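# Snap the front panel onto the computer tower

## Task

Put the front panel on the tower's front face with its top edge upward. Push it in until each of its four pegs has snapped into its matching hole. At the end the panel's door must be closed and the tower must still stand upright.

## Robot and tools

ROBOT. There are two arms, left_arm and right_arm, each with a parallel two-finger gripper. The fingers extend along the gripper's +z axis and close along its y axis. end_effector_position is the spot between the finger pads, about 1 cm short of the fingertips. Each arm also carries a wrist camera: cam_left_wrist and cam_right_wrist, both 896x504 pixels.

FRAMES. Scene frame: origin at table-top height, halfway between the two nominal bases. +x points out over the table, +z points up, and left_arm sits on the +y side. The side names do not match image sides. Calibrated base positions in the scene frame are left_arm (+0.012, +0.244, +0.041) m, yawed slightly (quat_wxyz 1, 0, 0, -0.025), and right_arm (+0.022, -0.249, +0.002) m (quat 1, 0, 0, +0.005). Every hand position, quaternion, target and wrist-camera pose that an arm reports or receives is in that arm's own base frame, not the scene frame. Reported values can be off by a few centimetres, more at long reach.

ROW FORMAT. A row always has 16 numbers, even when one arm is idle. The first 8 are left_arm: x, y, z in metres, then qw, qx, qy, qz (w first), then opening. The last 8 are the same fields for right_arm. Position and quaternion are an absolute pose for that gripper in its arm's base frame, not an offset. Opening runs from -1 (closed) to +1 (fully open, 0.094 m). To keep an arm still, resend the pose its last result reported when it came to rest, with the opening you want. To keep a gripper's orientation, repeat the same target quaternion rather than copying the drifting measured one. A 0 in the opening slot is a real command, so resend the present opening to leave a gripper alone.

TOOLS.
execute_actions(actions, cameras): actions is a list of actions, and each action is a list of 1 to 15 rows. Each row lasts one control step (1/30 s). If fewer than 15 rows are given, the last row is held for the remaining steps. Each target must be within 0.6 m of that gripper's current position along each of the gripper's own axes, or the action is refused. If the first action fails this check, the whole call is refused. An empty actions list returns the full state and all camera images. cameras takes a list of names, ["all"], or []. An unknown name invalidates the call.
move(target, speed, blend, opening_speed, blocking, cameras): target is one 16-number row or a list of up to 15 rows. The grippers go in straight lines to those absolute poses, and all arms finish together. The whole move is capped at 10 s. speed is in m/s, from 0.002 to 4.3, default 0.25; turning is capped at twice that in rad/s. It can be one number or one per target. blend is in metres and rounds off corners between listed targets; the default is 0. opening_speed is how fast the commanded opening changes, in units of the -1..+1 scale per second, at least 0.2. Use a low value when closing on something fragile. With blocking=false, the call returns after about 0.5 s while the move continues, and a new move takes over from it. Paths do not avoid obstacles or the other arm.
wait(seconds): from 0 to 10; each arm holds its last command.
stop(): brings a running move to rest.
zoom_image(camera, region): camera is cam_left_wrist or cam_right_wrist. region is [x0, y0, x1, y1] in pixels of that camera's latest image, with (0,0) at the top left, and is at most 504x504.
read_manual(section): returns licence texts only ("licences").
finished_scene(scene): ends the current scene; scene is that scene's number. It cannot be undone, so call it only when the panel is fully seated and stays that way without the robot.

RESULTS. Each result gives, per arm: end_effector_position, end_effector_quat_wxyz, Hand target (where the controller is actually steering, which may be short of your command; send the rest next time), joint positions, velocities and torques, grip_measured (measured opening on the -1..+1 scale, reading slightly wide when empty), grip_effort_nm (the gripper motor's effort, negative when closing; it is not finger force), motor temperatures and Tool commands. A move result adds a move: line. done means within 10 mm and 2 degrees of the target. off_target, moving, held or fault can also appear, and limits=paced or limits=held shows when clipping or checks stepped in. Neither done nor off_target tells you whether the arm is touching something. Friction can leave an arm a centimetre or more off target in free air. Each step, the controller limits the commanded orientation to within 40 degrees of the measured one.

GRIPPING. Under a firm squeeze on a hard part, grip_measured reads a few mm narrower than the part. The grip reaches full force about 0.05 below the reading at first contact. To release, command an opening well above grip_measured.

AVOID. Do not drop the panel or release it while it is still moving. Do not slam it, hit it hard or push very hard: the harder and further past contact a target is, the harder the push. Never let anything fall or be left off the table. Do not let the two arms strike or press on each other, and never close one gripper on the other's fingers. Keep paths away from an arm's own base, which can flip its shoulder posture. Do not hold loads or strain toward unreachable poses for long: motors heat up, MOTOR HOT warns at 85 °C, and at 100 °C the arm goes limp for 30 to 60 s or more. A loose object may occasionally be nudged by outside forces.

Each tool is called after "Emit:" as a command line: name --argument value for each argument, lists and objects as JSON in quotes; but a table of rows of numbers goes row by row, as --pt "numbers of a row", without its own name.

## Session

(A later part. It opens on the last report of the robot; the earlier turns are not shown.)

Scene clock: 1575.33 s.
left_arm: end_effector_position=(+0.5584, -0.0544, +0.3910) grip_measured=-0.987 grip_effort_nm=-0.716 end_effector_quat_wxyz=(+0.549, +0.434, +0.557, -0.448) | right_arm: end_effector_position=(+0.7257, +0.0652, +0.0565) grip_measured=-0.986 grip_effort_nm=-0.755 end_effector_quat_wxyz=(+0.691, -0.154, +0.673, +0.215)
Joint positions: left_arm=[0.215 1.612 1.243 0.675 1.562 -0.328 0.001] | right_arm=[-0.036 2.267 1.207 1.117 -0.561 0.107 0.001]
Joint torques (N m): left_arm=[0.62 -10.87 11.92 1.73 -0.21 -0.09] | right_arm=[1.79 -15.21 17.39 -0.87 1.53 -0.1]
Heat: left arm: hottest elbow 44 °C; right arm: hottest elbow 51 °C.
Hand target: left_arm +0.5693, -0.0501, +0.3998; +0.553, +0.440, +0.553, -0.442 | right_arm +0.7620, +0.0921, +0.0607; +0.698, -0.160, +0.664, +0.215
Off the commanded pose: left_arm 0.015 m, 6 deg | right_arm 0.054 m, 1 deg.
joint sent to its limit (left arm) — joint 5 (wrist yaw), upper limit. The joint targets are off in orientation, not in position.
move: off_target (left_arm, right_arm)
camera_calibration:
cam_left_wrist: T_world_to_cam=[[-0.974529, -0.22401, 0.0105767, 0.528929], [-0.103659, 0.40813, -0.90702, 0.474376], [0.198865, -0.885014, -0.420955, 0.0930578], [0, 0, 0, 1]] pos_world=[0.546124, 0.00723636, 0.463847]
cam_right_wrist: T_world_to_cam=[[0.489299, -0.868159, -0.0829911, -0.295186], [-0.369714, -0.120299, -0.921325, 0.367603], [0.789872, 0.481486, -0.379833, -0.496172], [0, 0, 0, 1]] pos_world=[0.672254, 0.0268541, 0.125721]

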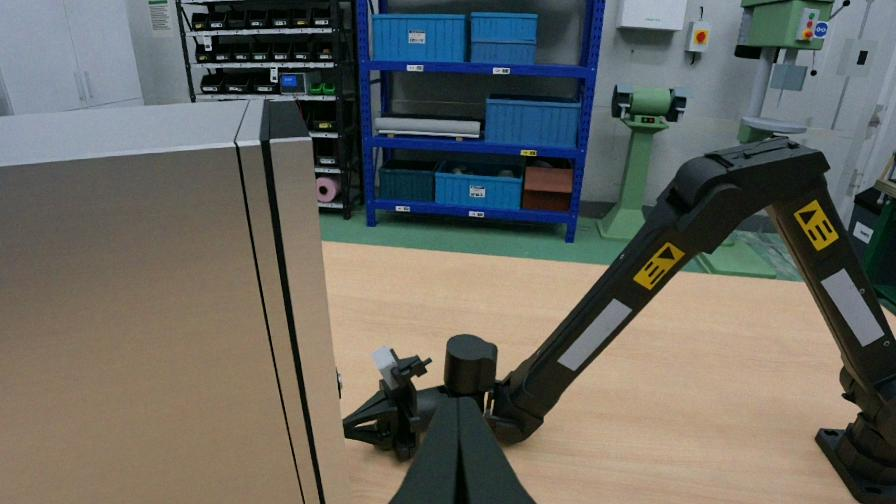

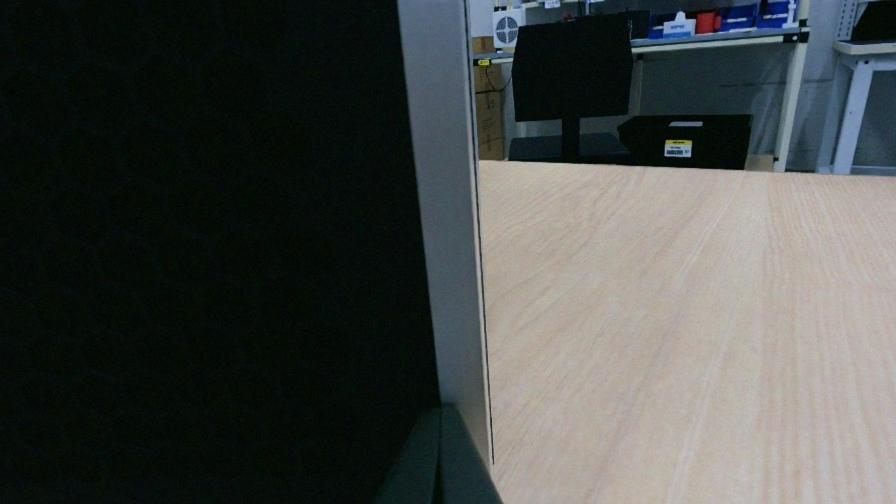

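Emit:
move --target '[0.57,-0.05,0.40,0.5645,0.4347,0.5178,-0.4739,-1.0,0.785,0.101,0.058,0.6980,-0.1600,0.6640,0.2150,-1.0]' --speed 0.05

Emit:
move --pt "0.57 -0.05 0.40 0.5645 0.4347 0.5178 -0.4739 -1.0 0.715 0.060 0.062 0.6980 -0.1600 0.6640 0.2150 -1.0" --pt "0.57 -0.05 0.40 0.5645 0.4347 0.5178 -0.4739 -1.0 0.58 -0.02 0.09 0.6980 -0.1600 0.6640 0.2150 -1.0" --pt "0.56 0.0 0.40 0.5645 0.4347 0.5178 -0.4739 -1.0 0.56 -0.15 0.33 0.5645 -0.4347 0.5178 0.4739 -1.0" --pt "0.50 -0.0 0.40 0.5645 0.4347 0.5178 -0.4739 -1.0 0.60 -0.15 0.38 0.5645 -0.4347 0.5178 0.4739 -1.0" --speed '[0.08,0.15,0.2,0.2]' --cameras '["all"]'

Emit:
zoom_image --camera "cam_right_wrist" --region '[300, 0, 550, 250]'

Emit:
zoom_image --camera "cam_right_wrist" --region '[350, 250, 600, 500]'

Scene clock: 1591.50 s.
left_arm: end_effector_position=(+0.5584, -0.0544, +0.3910) grip_measured=-0.987 grip_effort_nm=-0.711 end_effector_quat_wxyz=(+0.549, +0.434, +0.557, -0.448) | right_arm: end_effector_position=(+0.7262, +0.0652, +0.0565) grip_measured=-0.986 grip_effort_nm=-0.750 end_effector_quat_wxyz=(+0.691, -0.154, +0.673, +0.215)
Joint positions: left_arm=[0.215 1.612 1.243 0.675 1.562 -0.328 0.001] | right_arm=[-0.036 2.267 1.209 1.114 -0.561 0.107 0.001]
Joint torques (N m): left_arm=[0.26 -10.93 11.9 1.7 -0.2 -0.09] | right_arm=[3.14 -14.97 19.75 -1.65 2.12 -0.08]
Heat: left arm: hottest elbow 44 °C; right arm: hottest elbow 54 °C.
Hand target: left_arm +0.5693, -0.0501, +0.3998; +0.553, +0.440, +0.553, -0.442 | right_arm +0.7694, +0.1011, +0.0622; +0.698, -0.160, +0.664, +0.216
Off the commanded pose: left_arm 0.015 m, 6 deg | right_arm 0.069 m, 2 deg.
joint sent to its limit (left arm) — joint 5 (wrist yaw), upper limit. The joint targets are off in orientation, not in position.
move: off_target (left_arm, right_arm)

Scene clock: 1597.37 s.
left_arm: end_effector_position=(+0.5018, -0.0030, +0.3972) grip_measured=-0.987 grip_effort_nm=-0.725 end_effector_quat_wxyz=(+0.576, +0.398, +0.584, -0.411) | right_arm: end_effector_position=(+0.5925, -0.1524, +0.3632) grip_measured=-0.986 grip_effort_nm=-0.745 end_effector_quat_wxyz=(+0.611, -0.326, +0.623, +0.365)
Joint positions: left_arm=[0.345 1.45 1.075 0.682 1.562 -0.328 0.001] | right_arm=[-0.536 1.822 1.376 1.115 -1.552 0.725 0.001]
Joint torques (N m): left_arm=[0.62 -10.52 8.39 1.88 -0.21 -0.02] | right_arm=[-0.56 -16.56 13.14 0.9 0.39 0.1]
Heat: left arm: hottest elbow 44 °C; right arm: hottest elbow 54 °C.
Hand target: left_arm +0.5002, -0.0007, +0.4000; +0.580, +0.400, +0.582, -0.406 | right_arm +0.5993, -0.1492, +0.3799; +0.615, -0.342, +0.614, +0.356
Off the commanded pose: left_arm 0.005 m, 11 deg | right_arm 0.019 m, 22 deg.
joint sent to its limit (left arm) — joint 5 (wrist yaw), upper limit. The joint targets are off in orientation, not in position.
joint sent to its limit (right arm) — joint 5 (wrist yaw), lower limit. The joint targets are off in orientation, not in position.
move: off_target (left_arm, right_arm)
camera_calibration:
cam_left_wrist: T_world_to_cam=[[-0.937497, -0.347843, 0.0102627, 0.466447], [-0.155168, 0.391444, -0.907025, 0.47887], [0.311485, -0.851926, -0.420951, 0.0959421], [0, 0, 0, 1]] pos_world=[0.481713, 0.0565351, 0.469947]
cam_right_wrist: T_world_to_cam=[[0.842108, -0.535704, -0.062251, -0.559403], [-0.270248, -0.319271, -0.908313, 0.480862], [0.466712, 0.78172, -0.413634, 0.0799087], [0, 0, 0, 1]] pos_world=[0.563735, -0.208616, 0.435003]

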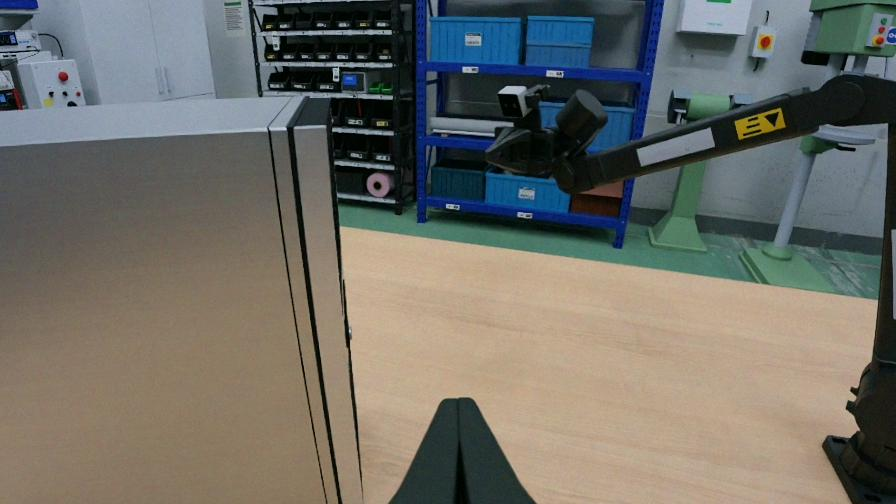

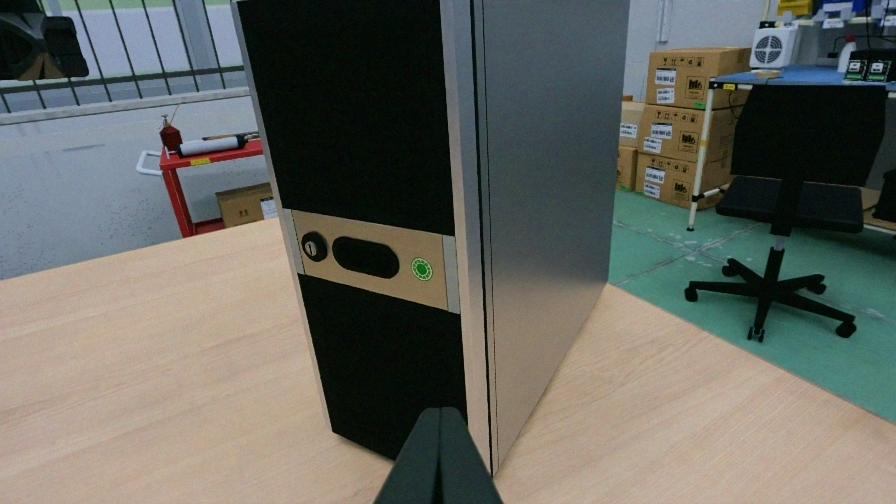

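Scaled by 2.016 from the camera's 896x504 image, which has a finer 1280x720 frame.

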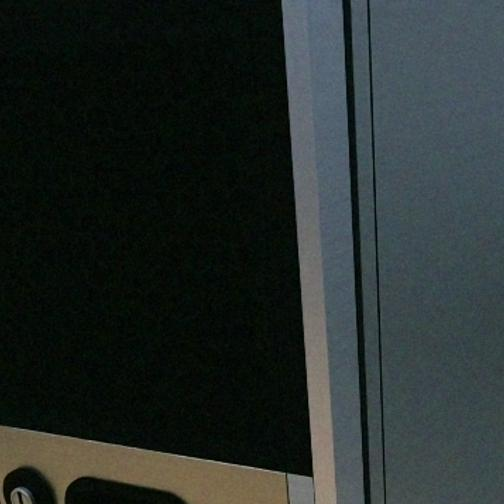

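Scaled by 2.016 from the camera's 896x504 image, which has a finer 1280x720 frame.

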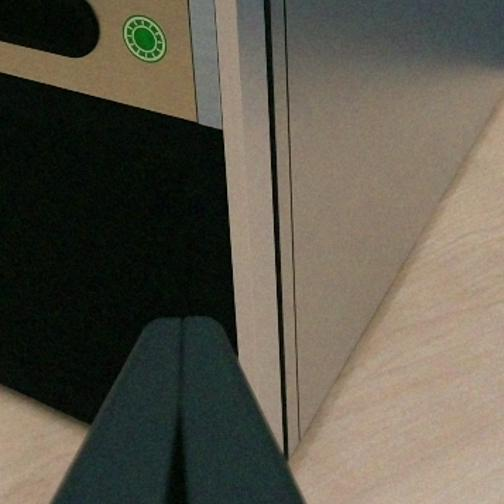

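Emit:
finished_scene --scene 1

The scene is finished: the task was done.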